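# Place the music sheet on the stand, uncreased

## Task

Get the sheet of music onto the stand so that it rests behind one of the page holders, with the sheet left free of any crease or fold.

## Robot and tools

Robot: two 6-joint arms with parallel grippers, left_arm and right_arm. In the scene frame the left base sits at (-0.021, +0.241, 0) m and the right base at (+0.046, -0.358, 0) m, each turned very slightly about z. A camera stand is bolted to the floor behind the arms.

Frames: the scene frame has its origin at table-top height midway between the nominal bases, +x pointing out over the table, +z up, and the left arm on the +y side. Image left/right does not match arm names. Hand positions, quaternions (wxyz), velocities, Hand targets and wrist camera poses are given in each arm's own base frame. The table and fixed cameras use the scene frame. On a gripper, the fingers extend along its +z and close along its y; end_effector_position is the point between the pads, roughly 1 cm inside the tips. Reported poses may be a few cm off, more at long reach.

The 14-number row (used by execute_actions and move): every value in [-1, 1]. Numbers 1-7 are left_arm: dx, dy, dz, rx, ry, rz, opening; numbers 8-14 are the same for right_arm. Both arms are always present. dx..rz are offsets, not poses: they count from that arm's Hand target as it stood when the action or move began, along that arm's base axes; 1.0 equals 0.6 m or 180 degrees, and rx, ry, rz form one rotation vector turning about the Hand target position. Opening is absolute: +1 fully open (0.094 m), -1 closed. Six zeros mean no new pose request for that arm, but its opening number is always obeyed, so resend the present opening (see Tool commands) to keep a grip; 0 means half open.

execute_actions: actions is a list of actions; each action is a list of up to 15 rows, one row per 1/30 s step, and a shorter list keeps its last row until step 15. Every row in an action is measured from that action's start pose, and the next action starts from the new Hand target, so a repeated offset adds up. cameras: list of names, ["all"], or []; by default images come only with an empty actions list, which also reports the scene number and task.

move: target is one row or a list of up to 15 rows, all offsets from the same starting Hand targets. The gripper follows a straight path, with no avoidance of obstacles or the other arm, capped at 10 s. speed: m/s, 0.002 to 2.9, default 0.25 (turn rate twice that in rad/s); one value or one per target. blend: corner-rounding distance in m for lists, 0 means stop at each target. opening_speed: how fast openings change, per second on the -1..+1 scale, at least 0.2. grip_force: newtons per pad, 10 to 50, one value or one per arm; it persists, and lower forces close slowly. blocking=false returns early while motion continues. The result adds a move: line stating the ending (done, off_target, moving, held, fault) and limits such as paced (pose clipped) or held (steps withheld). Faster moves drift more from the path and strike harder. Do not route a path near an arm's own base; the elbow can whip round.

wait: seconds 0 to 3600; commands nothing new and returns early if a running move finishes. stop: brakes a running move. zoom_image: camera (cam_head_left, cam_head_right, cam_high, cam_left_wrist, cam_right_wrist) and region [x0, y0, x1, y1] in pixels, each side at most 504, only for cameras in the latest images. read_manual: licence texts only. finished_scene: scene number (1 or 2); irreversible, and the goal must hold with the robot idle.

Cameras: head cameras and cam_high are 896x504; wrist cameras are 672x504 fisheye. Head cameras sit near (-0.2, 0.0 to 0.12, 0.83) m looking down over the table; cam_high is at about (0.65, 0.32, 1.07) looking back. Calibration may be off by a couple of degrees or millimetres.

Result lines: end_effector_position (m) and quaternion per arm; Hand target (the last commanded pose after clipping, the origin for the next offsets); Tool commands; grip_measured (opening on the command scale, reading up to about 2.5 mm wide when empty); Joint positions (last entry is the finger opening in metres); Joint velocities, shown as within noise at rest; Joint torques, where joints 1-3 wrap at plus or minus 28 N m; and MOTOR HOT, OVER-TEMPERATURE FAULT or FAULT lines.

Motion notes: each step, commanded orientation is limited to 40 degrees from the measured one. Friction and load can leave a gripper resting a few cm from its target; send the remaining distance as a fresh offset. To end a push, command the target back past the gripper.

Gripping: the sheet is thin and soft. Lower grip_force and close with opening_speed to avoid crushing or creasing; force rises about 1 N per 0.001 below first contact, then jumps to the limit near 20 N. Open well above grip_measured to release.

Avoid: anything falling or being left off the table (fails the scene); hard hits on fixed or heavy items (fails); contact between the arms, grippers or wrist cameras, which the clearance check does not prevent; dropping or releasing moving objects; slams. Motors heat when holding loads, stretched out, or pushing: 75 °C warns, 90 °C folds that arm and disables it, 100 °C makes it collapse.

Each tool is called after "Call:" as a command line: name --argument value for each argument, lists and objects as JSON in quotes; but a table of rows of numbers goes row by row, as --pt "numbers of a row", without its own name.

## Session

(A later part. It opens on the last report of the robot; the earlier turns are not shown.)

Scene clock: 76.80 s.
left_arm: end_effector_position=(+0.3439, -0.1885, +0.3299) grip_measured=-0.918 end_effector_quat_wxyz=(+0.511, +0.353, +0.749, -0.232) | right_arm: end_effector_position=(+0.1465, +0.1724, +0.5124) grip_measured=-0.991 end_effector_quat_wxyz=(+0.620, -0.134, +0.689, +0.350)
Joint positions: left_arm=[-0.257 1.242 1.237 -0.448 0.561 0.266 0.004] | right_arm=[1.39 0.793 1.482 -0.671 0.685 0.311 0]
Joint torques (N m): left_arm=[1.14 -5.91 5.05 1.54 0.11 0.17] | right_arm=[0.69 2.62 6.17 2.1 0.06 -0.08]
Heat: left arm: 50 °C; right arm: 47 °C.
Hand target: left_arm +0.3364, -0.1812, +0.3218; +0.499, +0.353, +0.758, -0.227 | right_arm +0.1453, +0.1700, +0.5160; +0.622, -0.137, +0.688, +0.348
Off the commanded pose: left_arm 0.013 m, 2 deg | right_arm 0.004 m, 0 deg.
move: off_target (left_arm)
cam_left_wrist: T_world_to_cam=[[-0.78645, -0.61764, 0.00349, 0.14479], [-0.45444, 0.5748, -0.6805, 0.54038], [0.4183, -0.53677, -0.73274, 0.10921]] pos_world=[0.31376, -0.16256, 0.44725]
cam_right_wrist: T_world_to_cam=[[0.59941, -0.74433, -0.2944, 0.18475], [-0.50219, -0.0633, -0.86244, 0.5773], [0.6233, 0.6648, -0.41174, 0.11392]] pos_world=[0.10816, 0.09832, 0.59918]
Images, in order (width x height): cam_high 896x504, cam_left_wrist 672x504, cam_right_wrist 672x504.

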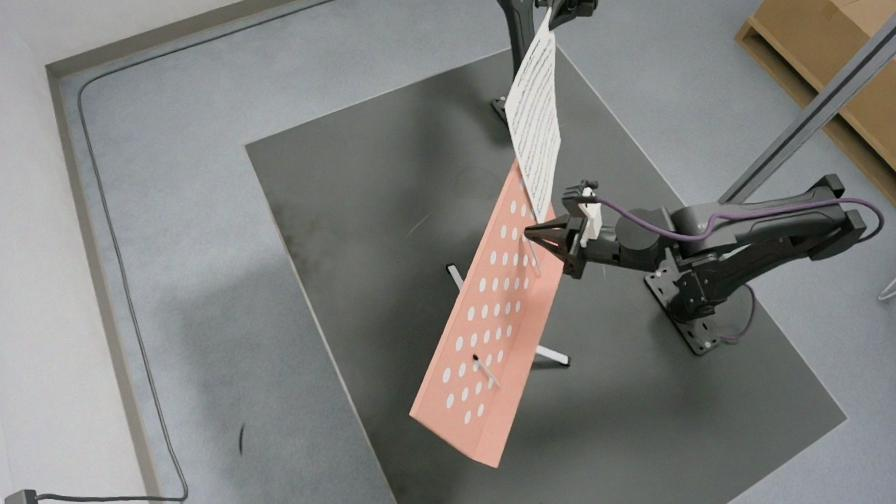

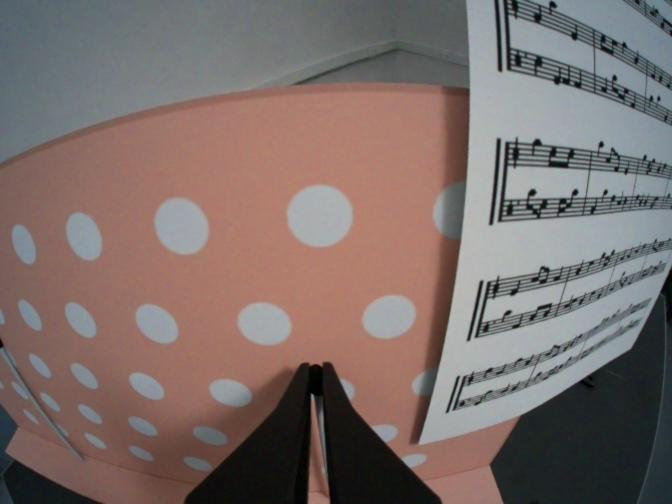

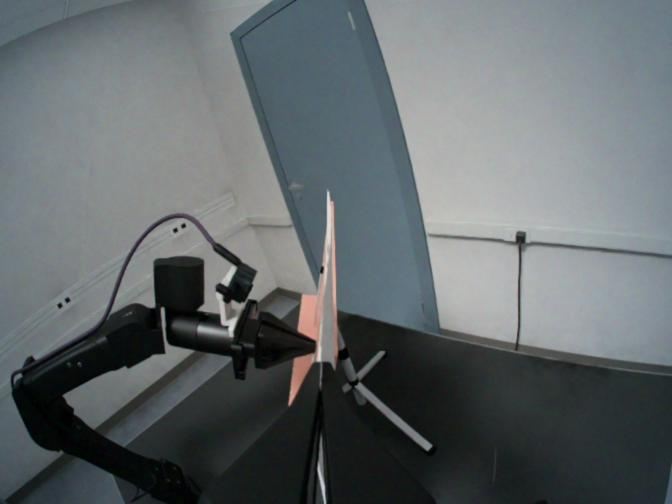

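Call:
move --target '[-0.0265,0.031,0.011,0,0,0,-0.98,0,0,0,0,0,0,-1]' --speed 0.03 --cameras '["cam_left_wrist","cam_high","cam_right_wrist"]'

Call:
zoom_image --camera "cam_right_wrist" --region '[260, 180, 380, 390]'

Call:
zoom_image --camera "cam_high" --region '[480, 180, 600, 300]'

Scene clock: 78.87 s.
left_arm: end_effector_position=(+0.3278, -0.1704, +0.3370) grip_measured=-0.918 end_effector_quat_wxyz=(+0.510, +0.356, +0.748, -0.234) | right_arm: end_effector_position=(+0.1465, +0.1724, +0.5124) grip_measured=-0.991 end_effector_quat_wxyz=(+0.620, -0.134, +0.689, +0.350)
Joint positions: left_arm=[-0.193 1.184 1.237 -0.529 0.625 0.306 0.004] | right_arm=[1.39 0.793 1.482 -0.671 0.685 0.311 0]
Joint torques (N m): left_arm=[1.07 -5.39 4.81 1.51 0.11 0.12] | right_arm=[0.69 2.59 6.2 2.1 0.07 -0.09]
Heat: left arm: 50 °C; right arm: 47 °C.
Hand target: left_arm +0.3205, -0.1626, +0.3284; +0.499, +0.353, +0.758, -0.227 | right_arm +0.1453, +0.1700, +0.5160; +0.622, -0.137, +0.688, +0.348
Off the commanded pose: left_arm 0.014 m, 2 deg | right_arm 0.004 m, 0 deg.
move: off_target (left_arm)
cam_left_wrist: T_world_to_cam=[[-0.79124, -0.6115, 0.00301, 0.14612], [-0.45013, 0.57909, -0.67973, 0.52661], [0.41391, -0.53918, -0.73346, 0.13216]] pos_world=[0.29796, -0.14435, 0.45445]
cam_right_wrist: T_world_to_cam=[[0.59941, -0.74433, -0.2944, 0.18475], [-0.50219, -0.0633, -0.86244, 0.5773], [0.6233, 0.6648, -0.41174, 0.11392]] pos_world=[0.10816, 0.09832, 0.59918]
Images, in order (width x height): cam_high 896x504, cam_left_wrist 672x504, cam_right_wrist 672x504.

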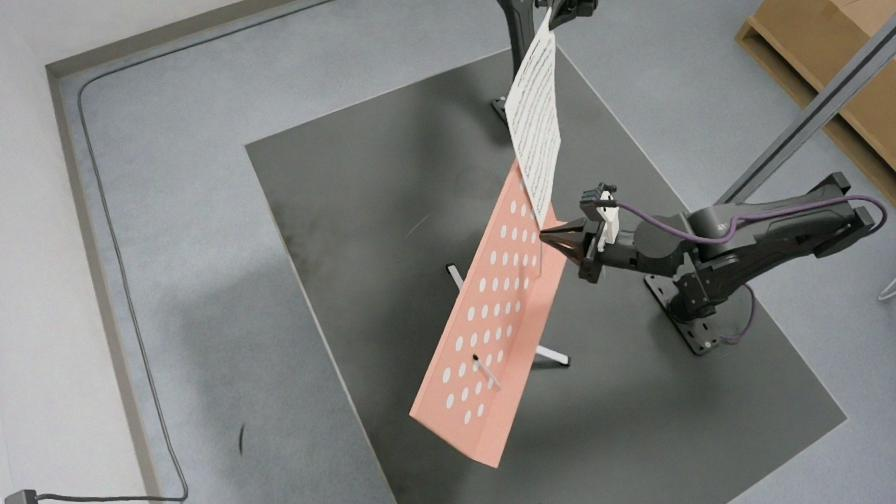

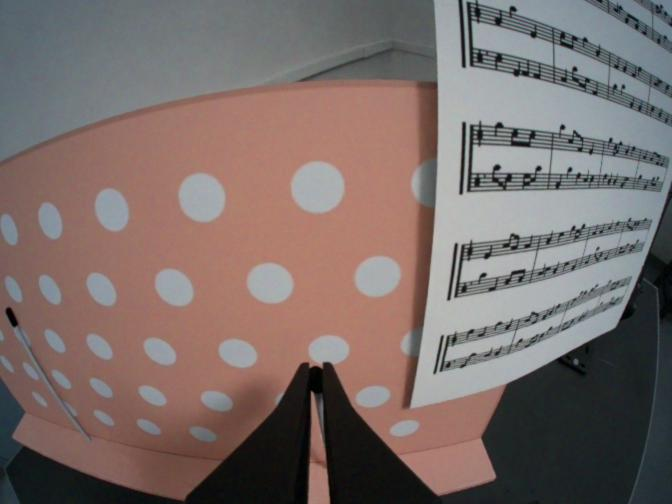

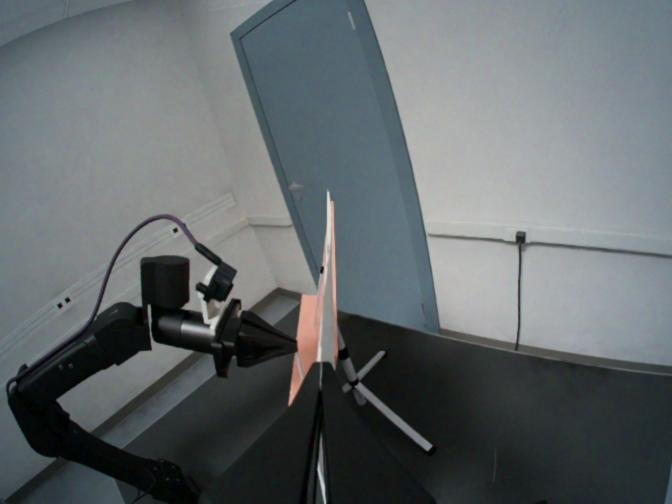

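Scaled by 2.400 from the camera's image (finer frame: 960x720).

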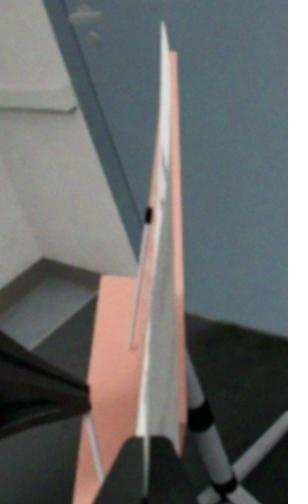

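Scaled by 4.200 from the camera's image (finer frame: 1280x720).

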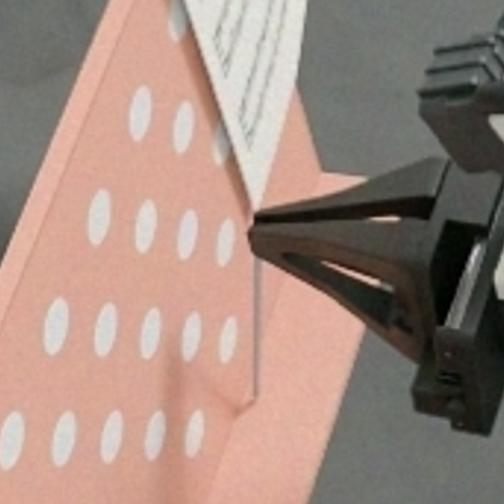

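Call:
move --target '[0,0,0,0,0,0,-0.98,0.085,0.081,0.018,0,0,0,-1]' --speed 0.08 --cameras '["cam_left_wrist","cam_high","cam_right_wrist"]'

Call:
zoom_image --camera "cam_high" --region '[480, 100, 620, 300]'

Scene clock: 81.67 s.
left_arm: end_effector_position=(+0.3278, -0.1704, +0.3371) grip_measured=-0.918 end_effector_quat_wxyz=(+0.510, +0.356, +0.748, -0.234) | right_arm: end_effector_position=(+0.1974, +0.2224, +0.5130) grip_measured=-0.991 end_effector_quat_wxyz=(+0.613, -0.143, +0.700, +0.339)
Joint positions: left_arm=[-0.193 1.184 1.237 -0.529 0.625 0.306 0.004] | right_arm=[1.042 0.984 1.536 -0.573 0.335 0.311 0]
Joint torques (N m): left_arm=[1.26 -5.41 4.66 1.51 0.09 0.15] | right_arm=[-0.54 0.08 7.57 2.55 -0.05 -0.02]
Heat: left arm: 49 °C; right arm: 47 °C.
Hand target: left_arm +0.3205, -0.1626, +0.3284; +0.499, +0.353, +0.758, -0.227 | right_arm +0.1963, +0.2186, +0.5269; +0.622, -0.137, +0.688, +0.348
Off the commanded pose: left_arm 0.014 m, 2 deg | right_arm 0.014 m, 2 deg.
move: off_target (right_arm)
cam_left_wrist: T_world_to_cam=[[-0.79139, -0.6113, 0.00316, 0.14604], [-0.45003, 0.57909, -0.6798, 0.52657], [0.41373, -0.53941, -0.73339, 0.13219]] pos_world=[0.29786, -0.14435, 0.45445]
cam_right_wrist: T_world_to_cam=[[0.59701, -0.75314, -0.27634, 0.18481], [-0.51377, -0.09437, -0.85272, 0.61074], [0.61614, 0.65106, -0.44328, 0.06977]] pos_world=[0.16045, 0.15141, 0.60279]
Images, in order (width x height): cam_high 896x504, cam_left_wrist 672x504, cam_right_wrist 672x504.

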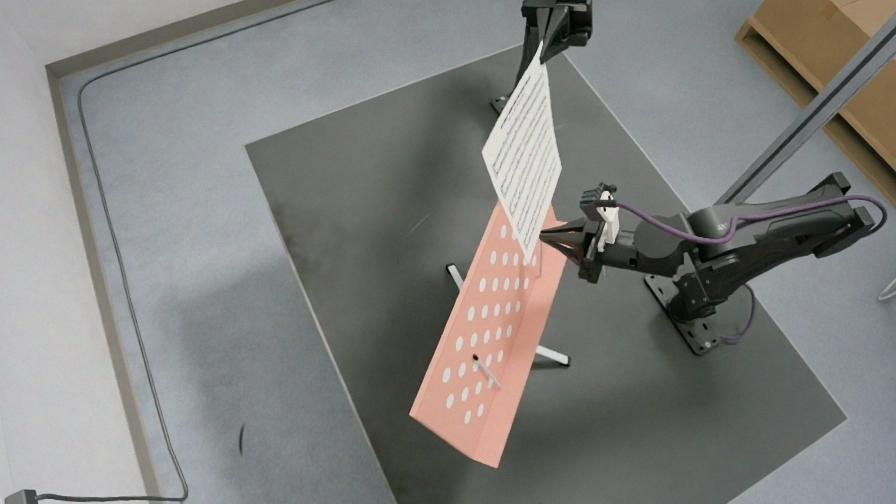

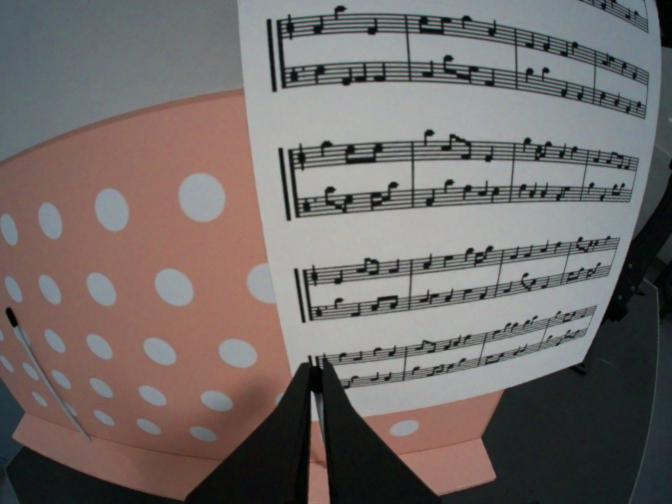

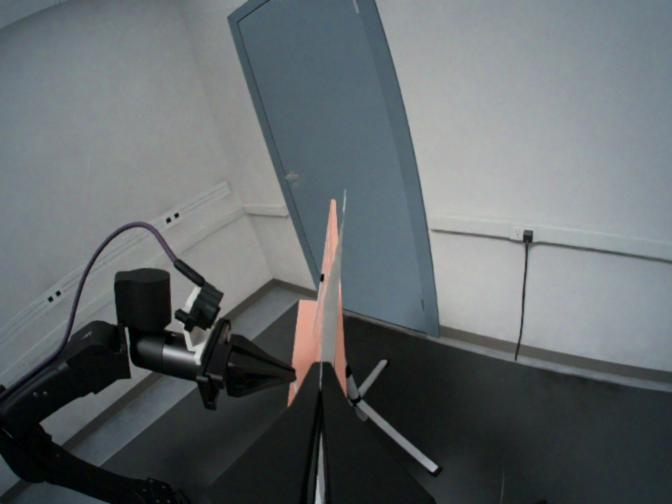

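Scaled by 2.520 from the camera's image (finer frame: 1280x720).

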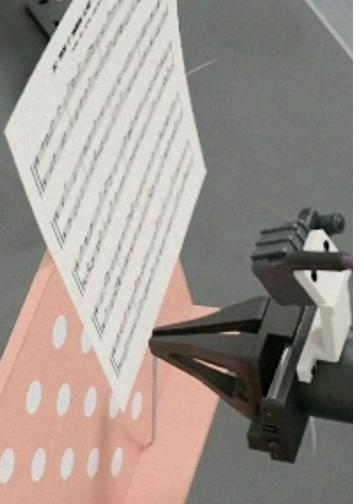

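Call:
move --pt "0 0 0 0 0 0 -0.98 0.0983 0.082 0.01 0 0 0 -1" --pt "0 0 0 0 0 0 -0.98 0.0743 0.11 -0.075 0 0 0 -1" --speed 0.09 --cameras '["cam_left_wrist","cam_high","cam_right_wrist","cam_head_left"]'

Call:
zoom_image --camera "cam_high" --region '[460, 100, 600, 320]'

Call:
zoom_image --camera "cam_head_left" --region '[390, 20, 630, 250]'

Scene clock: 85.53 s.
left_arm: end_effector_position=(+0.3278, -0.1704, +0.3371) grip_measured=-0.918 end_effector_quat_wxyz=(+0.510, +0.356, +0.748, -0.234) | right_arm: end_effector_position=(+0.2454, +0.2897, +0.4764) grip_measured=-0.991 end_effector_quat_wxyz=(+0.616, -0.141, +0.696, +0.343)
Joint positions: left_arm=[-0.193 1.184 1.237 -0.529 0.625 0.306 0.004] | right_arm=[1.005 1.145 1.398 -0.26 0.298 0.311 0]
Joint torques (N m): left_arm=[1.21 -5.3 4.74 1.52 0.11 0.13] | right_arm=[0.51 -4.66 5.6 2.55 0.08 -0.01]
Heat: left arm: 49 °C; right arm: 47 °C.
Hand target: left_arm +0.3205, -0.1626, +0.3284; +0.499, +0.353, +0.758, -0.227 | right_arm +0.2409, +0.2846, +0.4819; +0.622, -0.137, +0.688, +0.348
Off the commanded pose: left_arm 0.014 m, 2 deg | right_arm 0.009 m, 1 deg.
move: done
cam_left_wrist: T_world_to_cam=[[-0.79139, -0.6113, 0.00316, 0.14604], [-0.45003, 0.57909, -0.6798, 0.52657], [0.41373, -0.53941, -0.73339, 0.13219]] pos_world=[0.29786, -0.14435, 0.45445]
cam_right_wrist: T_world_to_cam=[[0.59908, -0.74972, -0.2811, 0.19759], [-0.50835, -0.0849, -0.85696, 0.60852], [0.61861, 0.65629, -0.43198, -0.0273]] pos_world=[0.20786, 0.21771, 0.56523]
Images, in order (width x height): cam_head_left 896x504, cam_high 896x504, cam_left_wrist 672x504, cam_right_wrist 672x504.

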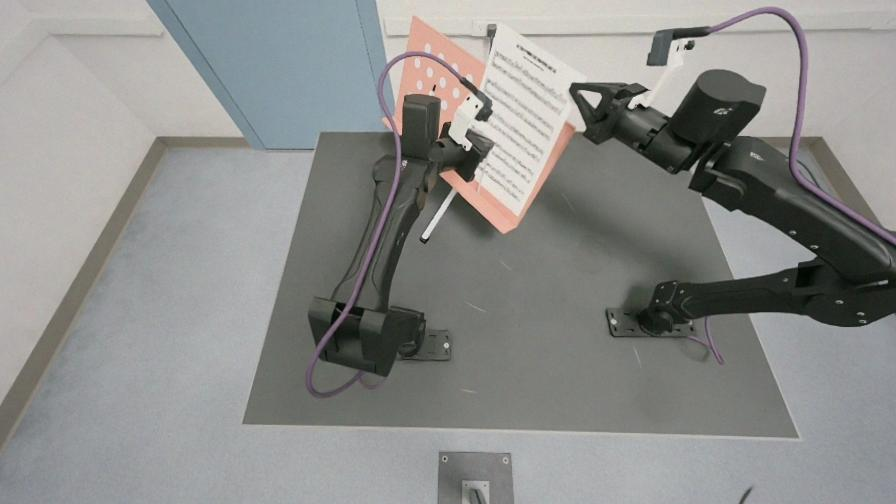

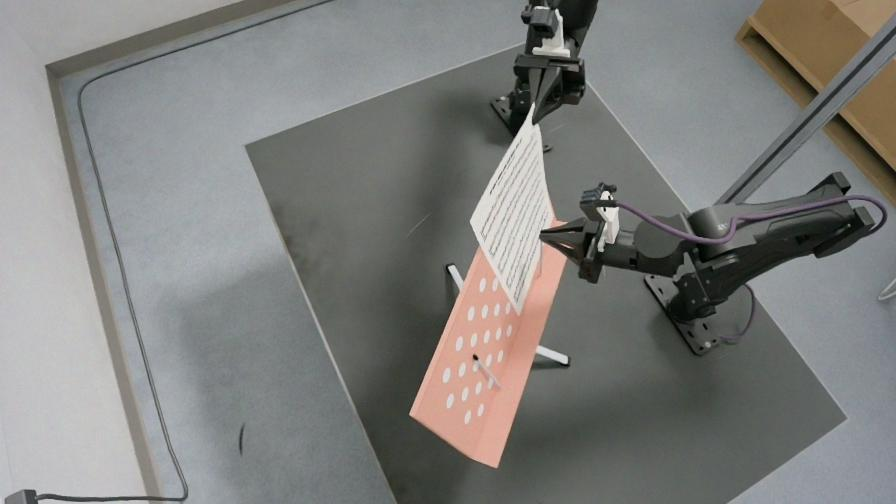

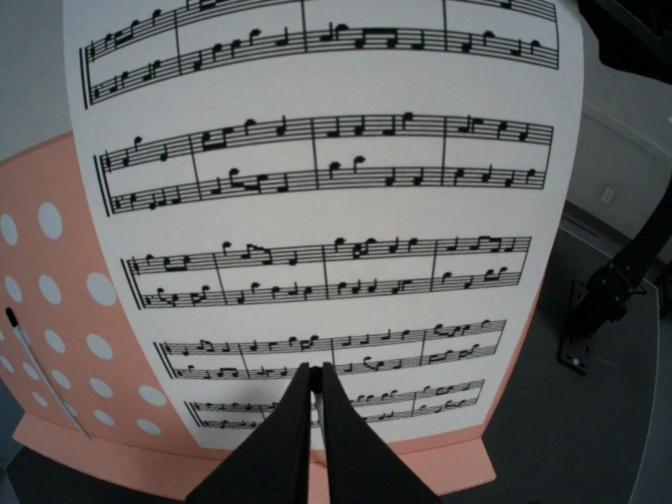

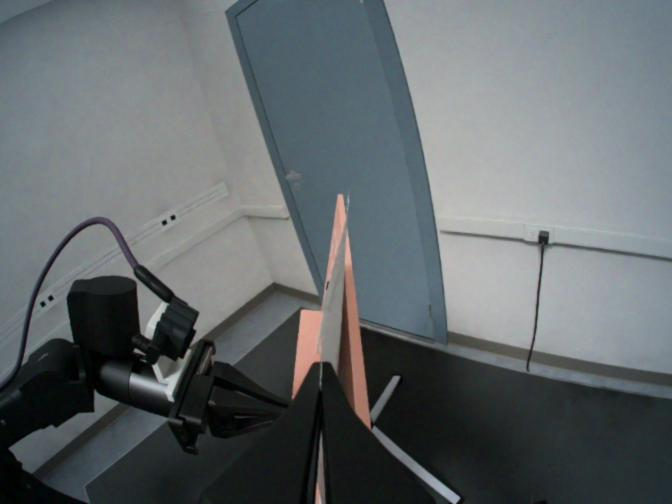

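Scaled by 2.291 from the camera's image (finer frame: 1280x720).

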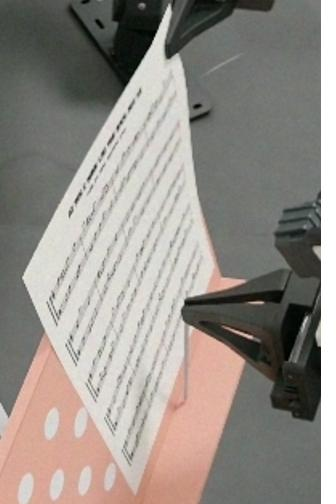

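Scaled by 2.100 from the camera's image (finer frame: 1280x720).

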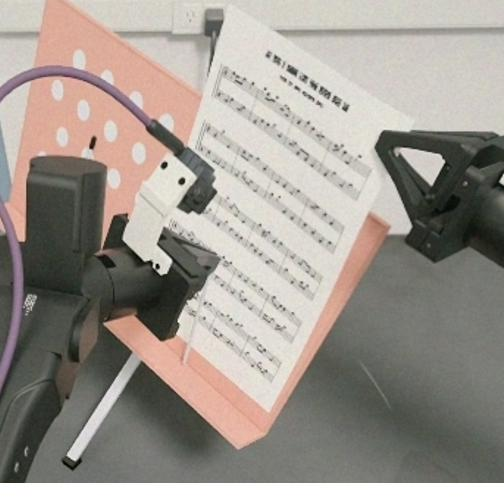

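Call:
move --target '[0,0,0,0,0,0,-0.98,-0.0092,0.011,-0.034,0,0,0,-1]' --speed 0.05 --cameras '["cam_left_wrist","cam_head_left","cam_head_right"]'

Call:
zoom_image --camera "cam_head_right" --region '[390, 20, 630, 250]'

Call:
zoom_image --camera "cam_left_wrist" --region '[100, 300, 550, 504]'

Scene clock: 87.83 s.
left_arm: end_effector_position=(+0.3278, -0.1704, +0.3371) grip_measured=-0.918 end_effector_quat_wxyz=(+0.510, +0.356, +0.748, -0.234) | right_arm: end_effector_position=(+0.2398, +0.2962, +0.4567) grip_measured=-0.991 end_effector_quat_wxyz=(+0.616, -0.140, +0.695, +0.343)
Joint positions: left_arm=[-0.193 1.184 1.237 -0.529 0.625 0.306 0.004] | right_arm=[1.046 1.121 1.296 -0.181 0.339 0.311 0]
Joint torques (N m): left_arm=[1.17 -5.27 4.81 1.51 0.1 0.14] | right_arm=[0.55 -4.66 5.74 2.55 0.08 -0.01]
Heat: left arm: 49 °C; right arm: 47 °C.
Hand target: left_arm +0.3205, -0.1626, +0.3284; +0.499, +0.353, +0.758, -0.227 | right_arm +0.2353, +0.2913, +0.4615; +0.622, -0.137, +0.688, +0.348
Off the commanded pose: left_arm 0.014 m, 2 deg | right_arm 0.008 m, 1 deg.
move: done
cam_left_wrist: T_world_to_cam=[[-0.79139, -0.6113, 0.00316, 0.14604], [-0.45003, 0.57909, -0.6798, 0.52657], [0.41373, -0.53941, -0.73339, 0.13219]] pos_world=[0.29786, -0.14435, 0.45445]
Images, in order (width x height): cam_head_left 896x504, cam_head_right 896x504, cam_left_wrist 672x504.

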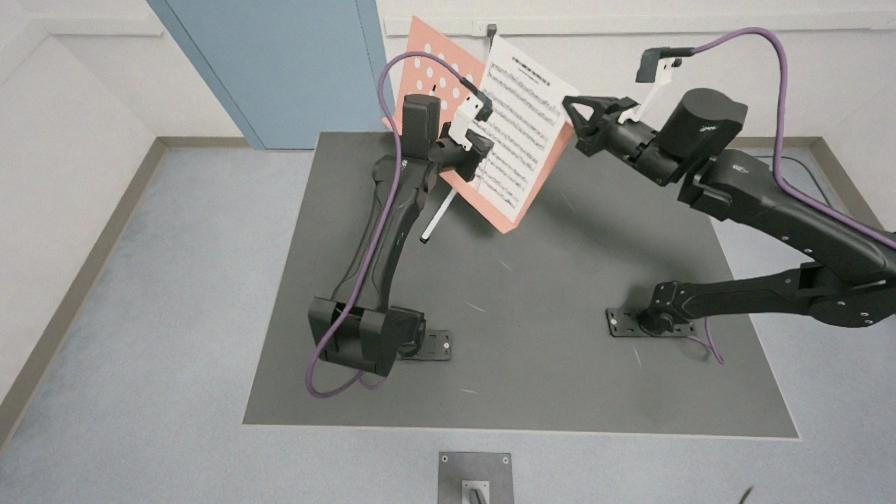

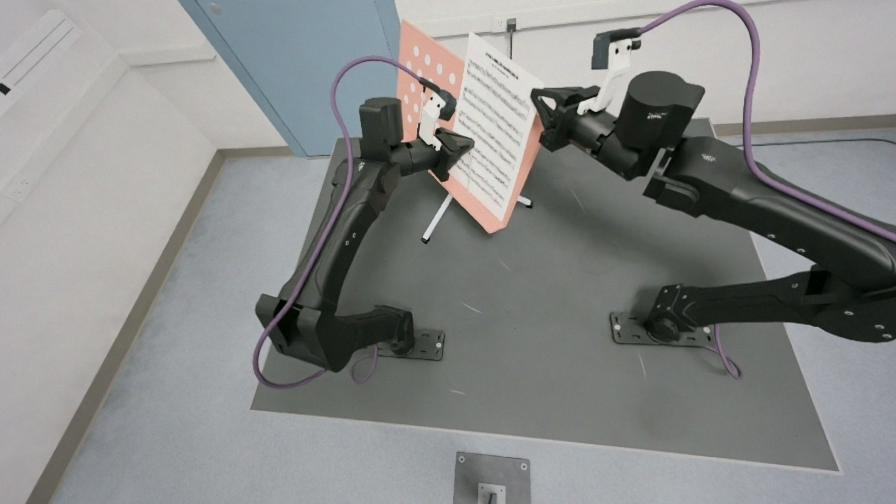

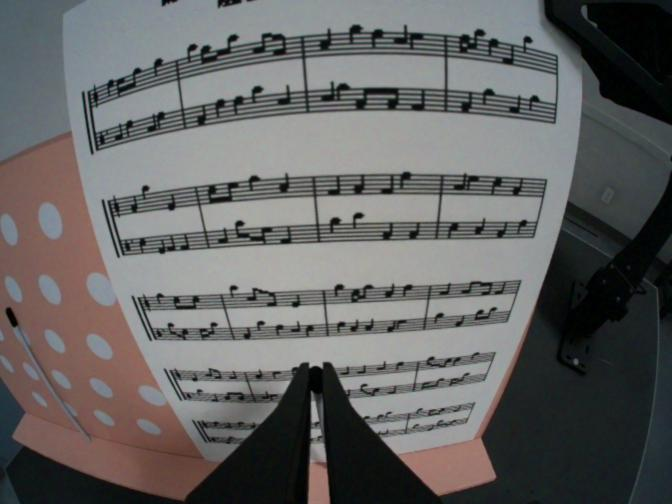

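Scaled by 2.100 from the camera's image (finer frame: 1280x720).

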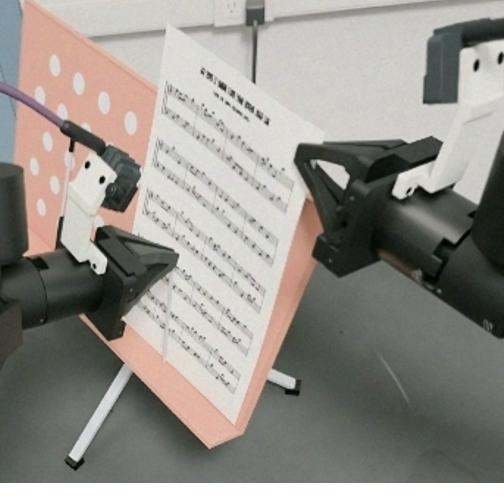

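Scaled by 1.120 from the camera's image (finer frame: 960x720).

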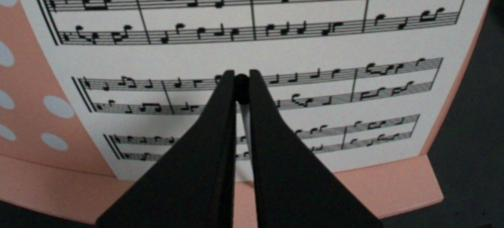

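Call:
move --pt "0 0 0 0 0 0 -0.98 0.01 -0.011 -0.015 0 0 0 -1" --pt "0.0395 -0.046 -0.0205 0 0 0 -0.98 0.01 -0.011 -0.015 0 0 0 -1" --pt "0.0395 -0.046 -0.0205 0 0 0 -0.5 0.01 -0.011 -0.015 0 0 0 -1" --speed 0.04 --opening_speed 0.4 --cameras '["cam_left_wrist","cam_high","cam_head_right"]'

Scene clock: 92.13 s.
left_arm: end_effector_position=(+0.3431, -0.1887, +0.3302) grip_measured=-0.502 end_effector_quat_wxyz=(+0.512, +0.352, +0.750, -0.228) | right_arm: end_effector_position=(+0.2439, +0.2907, +0.4488) grip_measured=-0.991 end_effector_quat_wxyz=(+0.617, -0.139, +0.694, +0.344)
Joint positions: left_arm=[-0.264 1.237 1.237 -0.452 0.545 0.266 0.023] | right_arm=[1.015 1.099 1.247 -0.149 0.309 0.311 0]
Joint torques (N m): left_arm=[-0.65 -3.32 4.64 2.01 0.04 0.02] | right_arm=[-0.5 -4.62 5.78 2.49 -0.08 -0.02]
Heat: left arm: 49 °C; right arm: 47 °C.
Hand target: left_arm +0.3442, -0.1902, +0.3162; +0.499, +0.353, +0.758, -0.227 | right_arm +0.2414, +0.2846, +0.4524; +0.622, -0.137, +0.688, +0.348
Off the commanded pose: left_arm 0.014 m, 2 deg | right_arm 0.008 m, 1 deg.
move: off_target (left_arm); target 3's new opening was sent with left_arm's hand 0.015 m and 2 deg from that target
cam_left_wrist: T_world_to_cam=[[-0.78224, -0.62298, -0.00241, 0.14353], [-0.45671, 0.57608, -0.6779, 0.54045], [0.42371, -0.52918, -0.73515, 0.11008]] pos_world=[0.31246, -0.16368, 0.44764]
Images, in order (width x height): cam_head_right 896x504, cam_high 896x504, cam_left_wrist 672x504.

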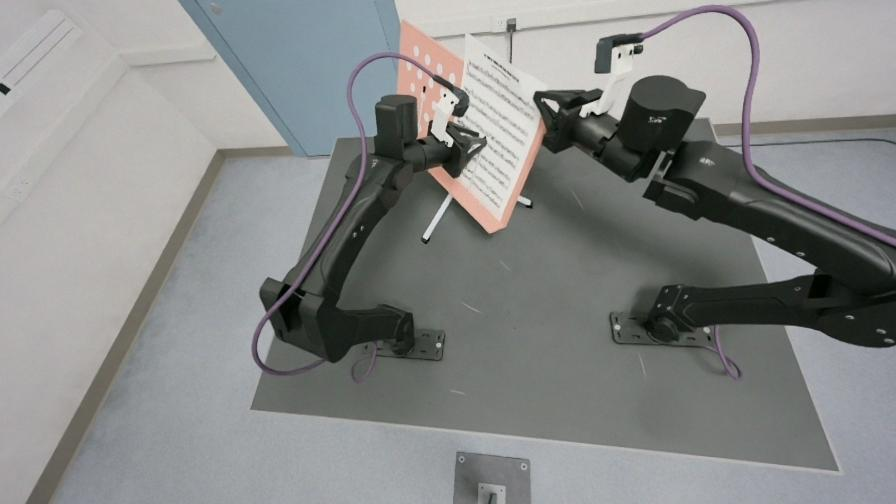

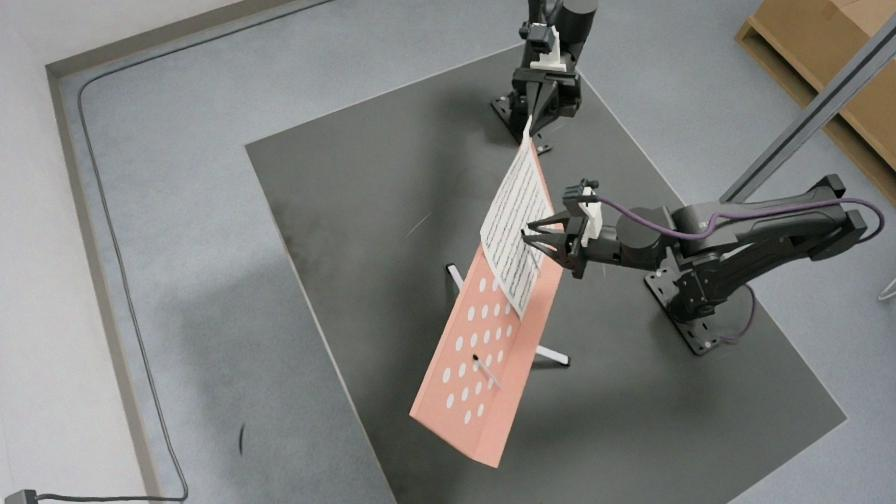

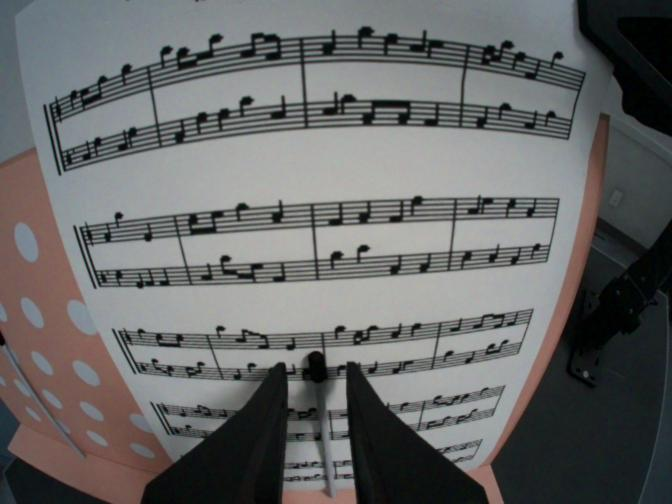

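Call:
move --pt "-0.0992 0.1158 0.0672 0 0 0 -0.5 0 0 0 0 0 0 -1" --pt "-0.0992 0.1158 0.0672 0 0 0 -0.5 0 0 0 0 0 0 -0.6" --pt "-0.0992 0.1158 0.0672 0 0 0 -0.5 -0.127 -0.108 0.01 0 0 0 -0.6" --speed '[0.12,0.1,0.08]' --opening_speed 0.4 --cameras '["all"]'

Call:
zoom_image --camera "cam_high" --region '[460, 100, 600, 320]'

Scene clock: 98.13 s.
left_arm: end_effector_position=(+0.2891, -0.1202, +0.3448) grip_measured=-0.502 end_effector_quat_wxyz=(+0.492, +0.348, +0.766, -0.225) | right_arm: end_effector_position=(+0.1663, +0.2211, +0.4646) grip_measured=-0.602 end_effector_quat_wxyz=(+0.623, -0.130, +0.684, +0.356)
Joint positions: left_arm=[0.015 1.083 1.287 -0.82 0.77 0.456 0.023] | right_arm=[1.288 0.794 1.19 -0.36 0.581 0.311 0.019]
Joint torques (N m): left_arm=[0.36 -2.52 8.08 1.53 0.4 0.04] | right_arm=[0.59 0.1 5.07 2.11 0.04 -0.06]
Heat: left arm: 49 °C; right arm: 47 °C.
Hand target: left_arm +0.2847, -0.1207, +0.3563; +0.499, +0.352, +0.758, -0.227 | right_arm +0.1651, +0.2199, +0.4584; +0.622, -0.137, +0.688, +0.348
Off the commanded pose: left_arm 0.013 m, 1 deg | right_arm 0.006 m, 1 deg.
move: off_target (left_arm)
cam_left_wrist: T_world_to_cam=[[-0.7753, -0.63129, 0.0194, 0.13356], [-0.49259, 0.58516, -0.64416, 0.48605], [0.3953, -0.50898, -0.76465, 0.20075]] pos_world=[0.26362, -0.09793, 0.46401]
cam_right_wrist: T_world_to_cam=[[0.6026, -0.73819, -0.30322, 0.19728], [-0.49611, -0.04891, -0.86688, 0.54704], [0.62509, 0.67281, -0.3957, 0.03991]] pos_world=[0.12757, 0.14553, 0.54983]

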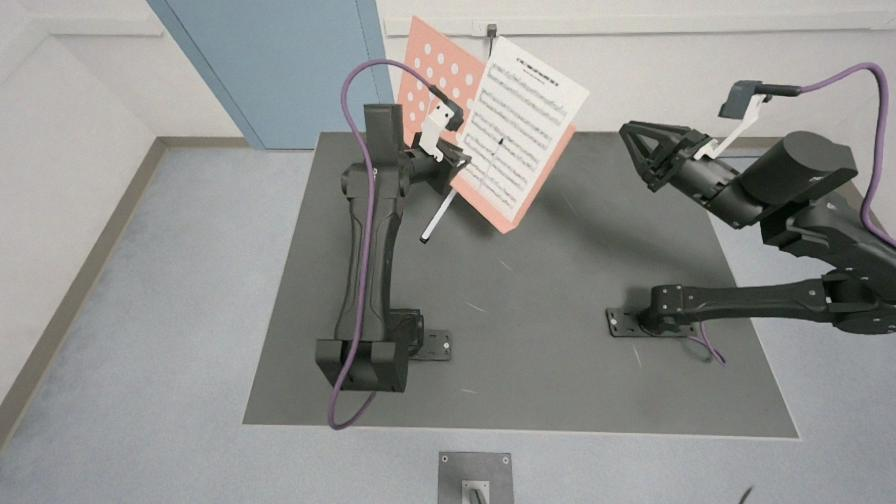

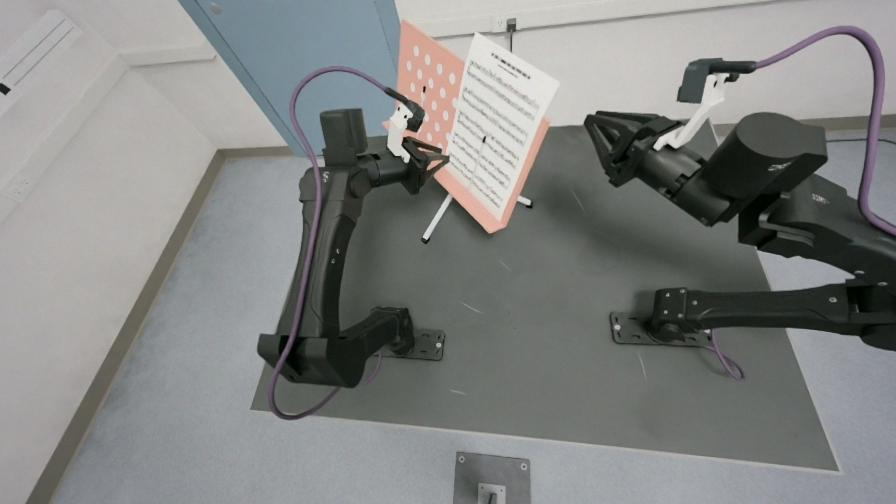

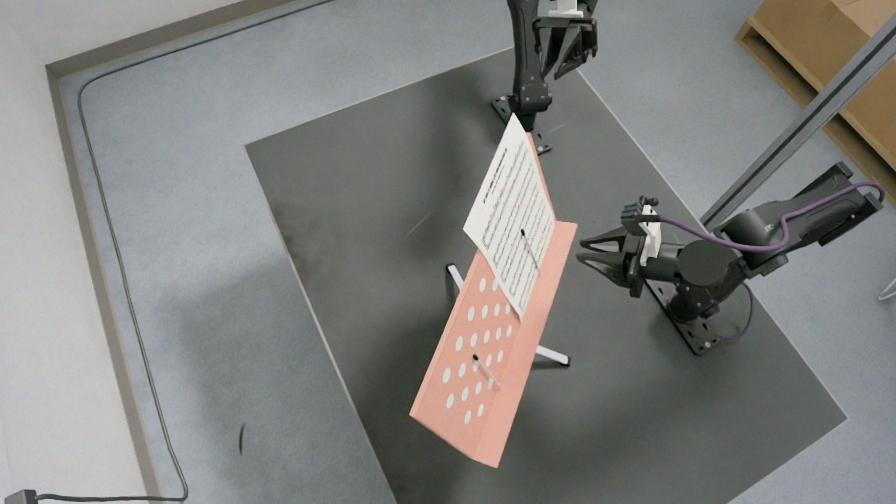

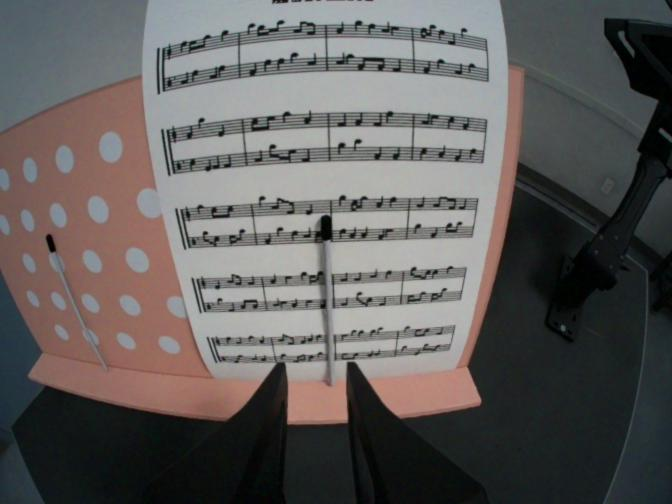

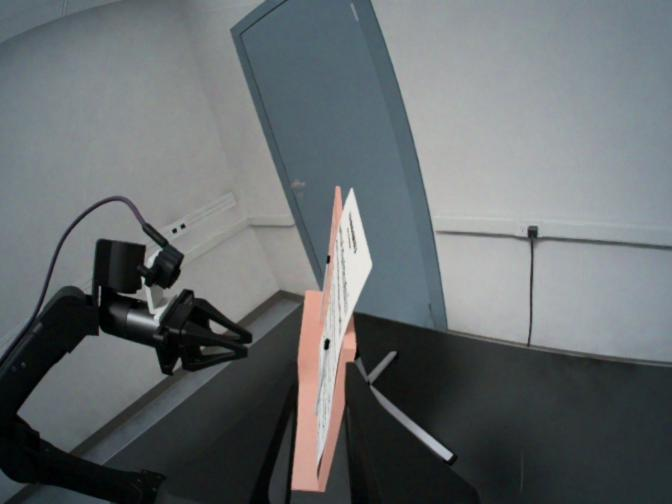

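Scaled by 2.291 from the camera's image (finer frame: 1280x720).

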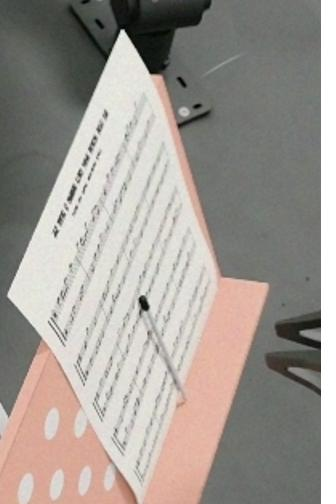

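Placed, flat, behind the holder.

Call:
finished_scene --scene 1

The scene is finished: the task was done.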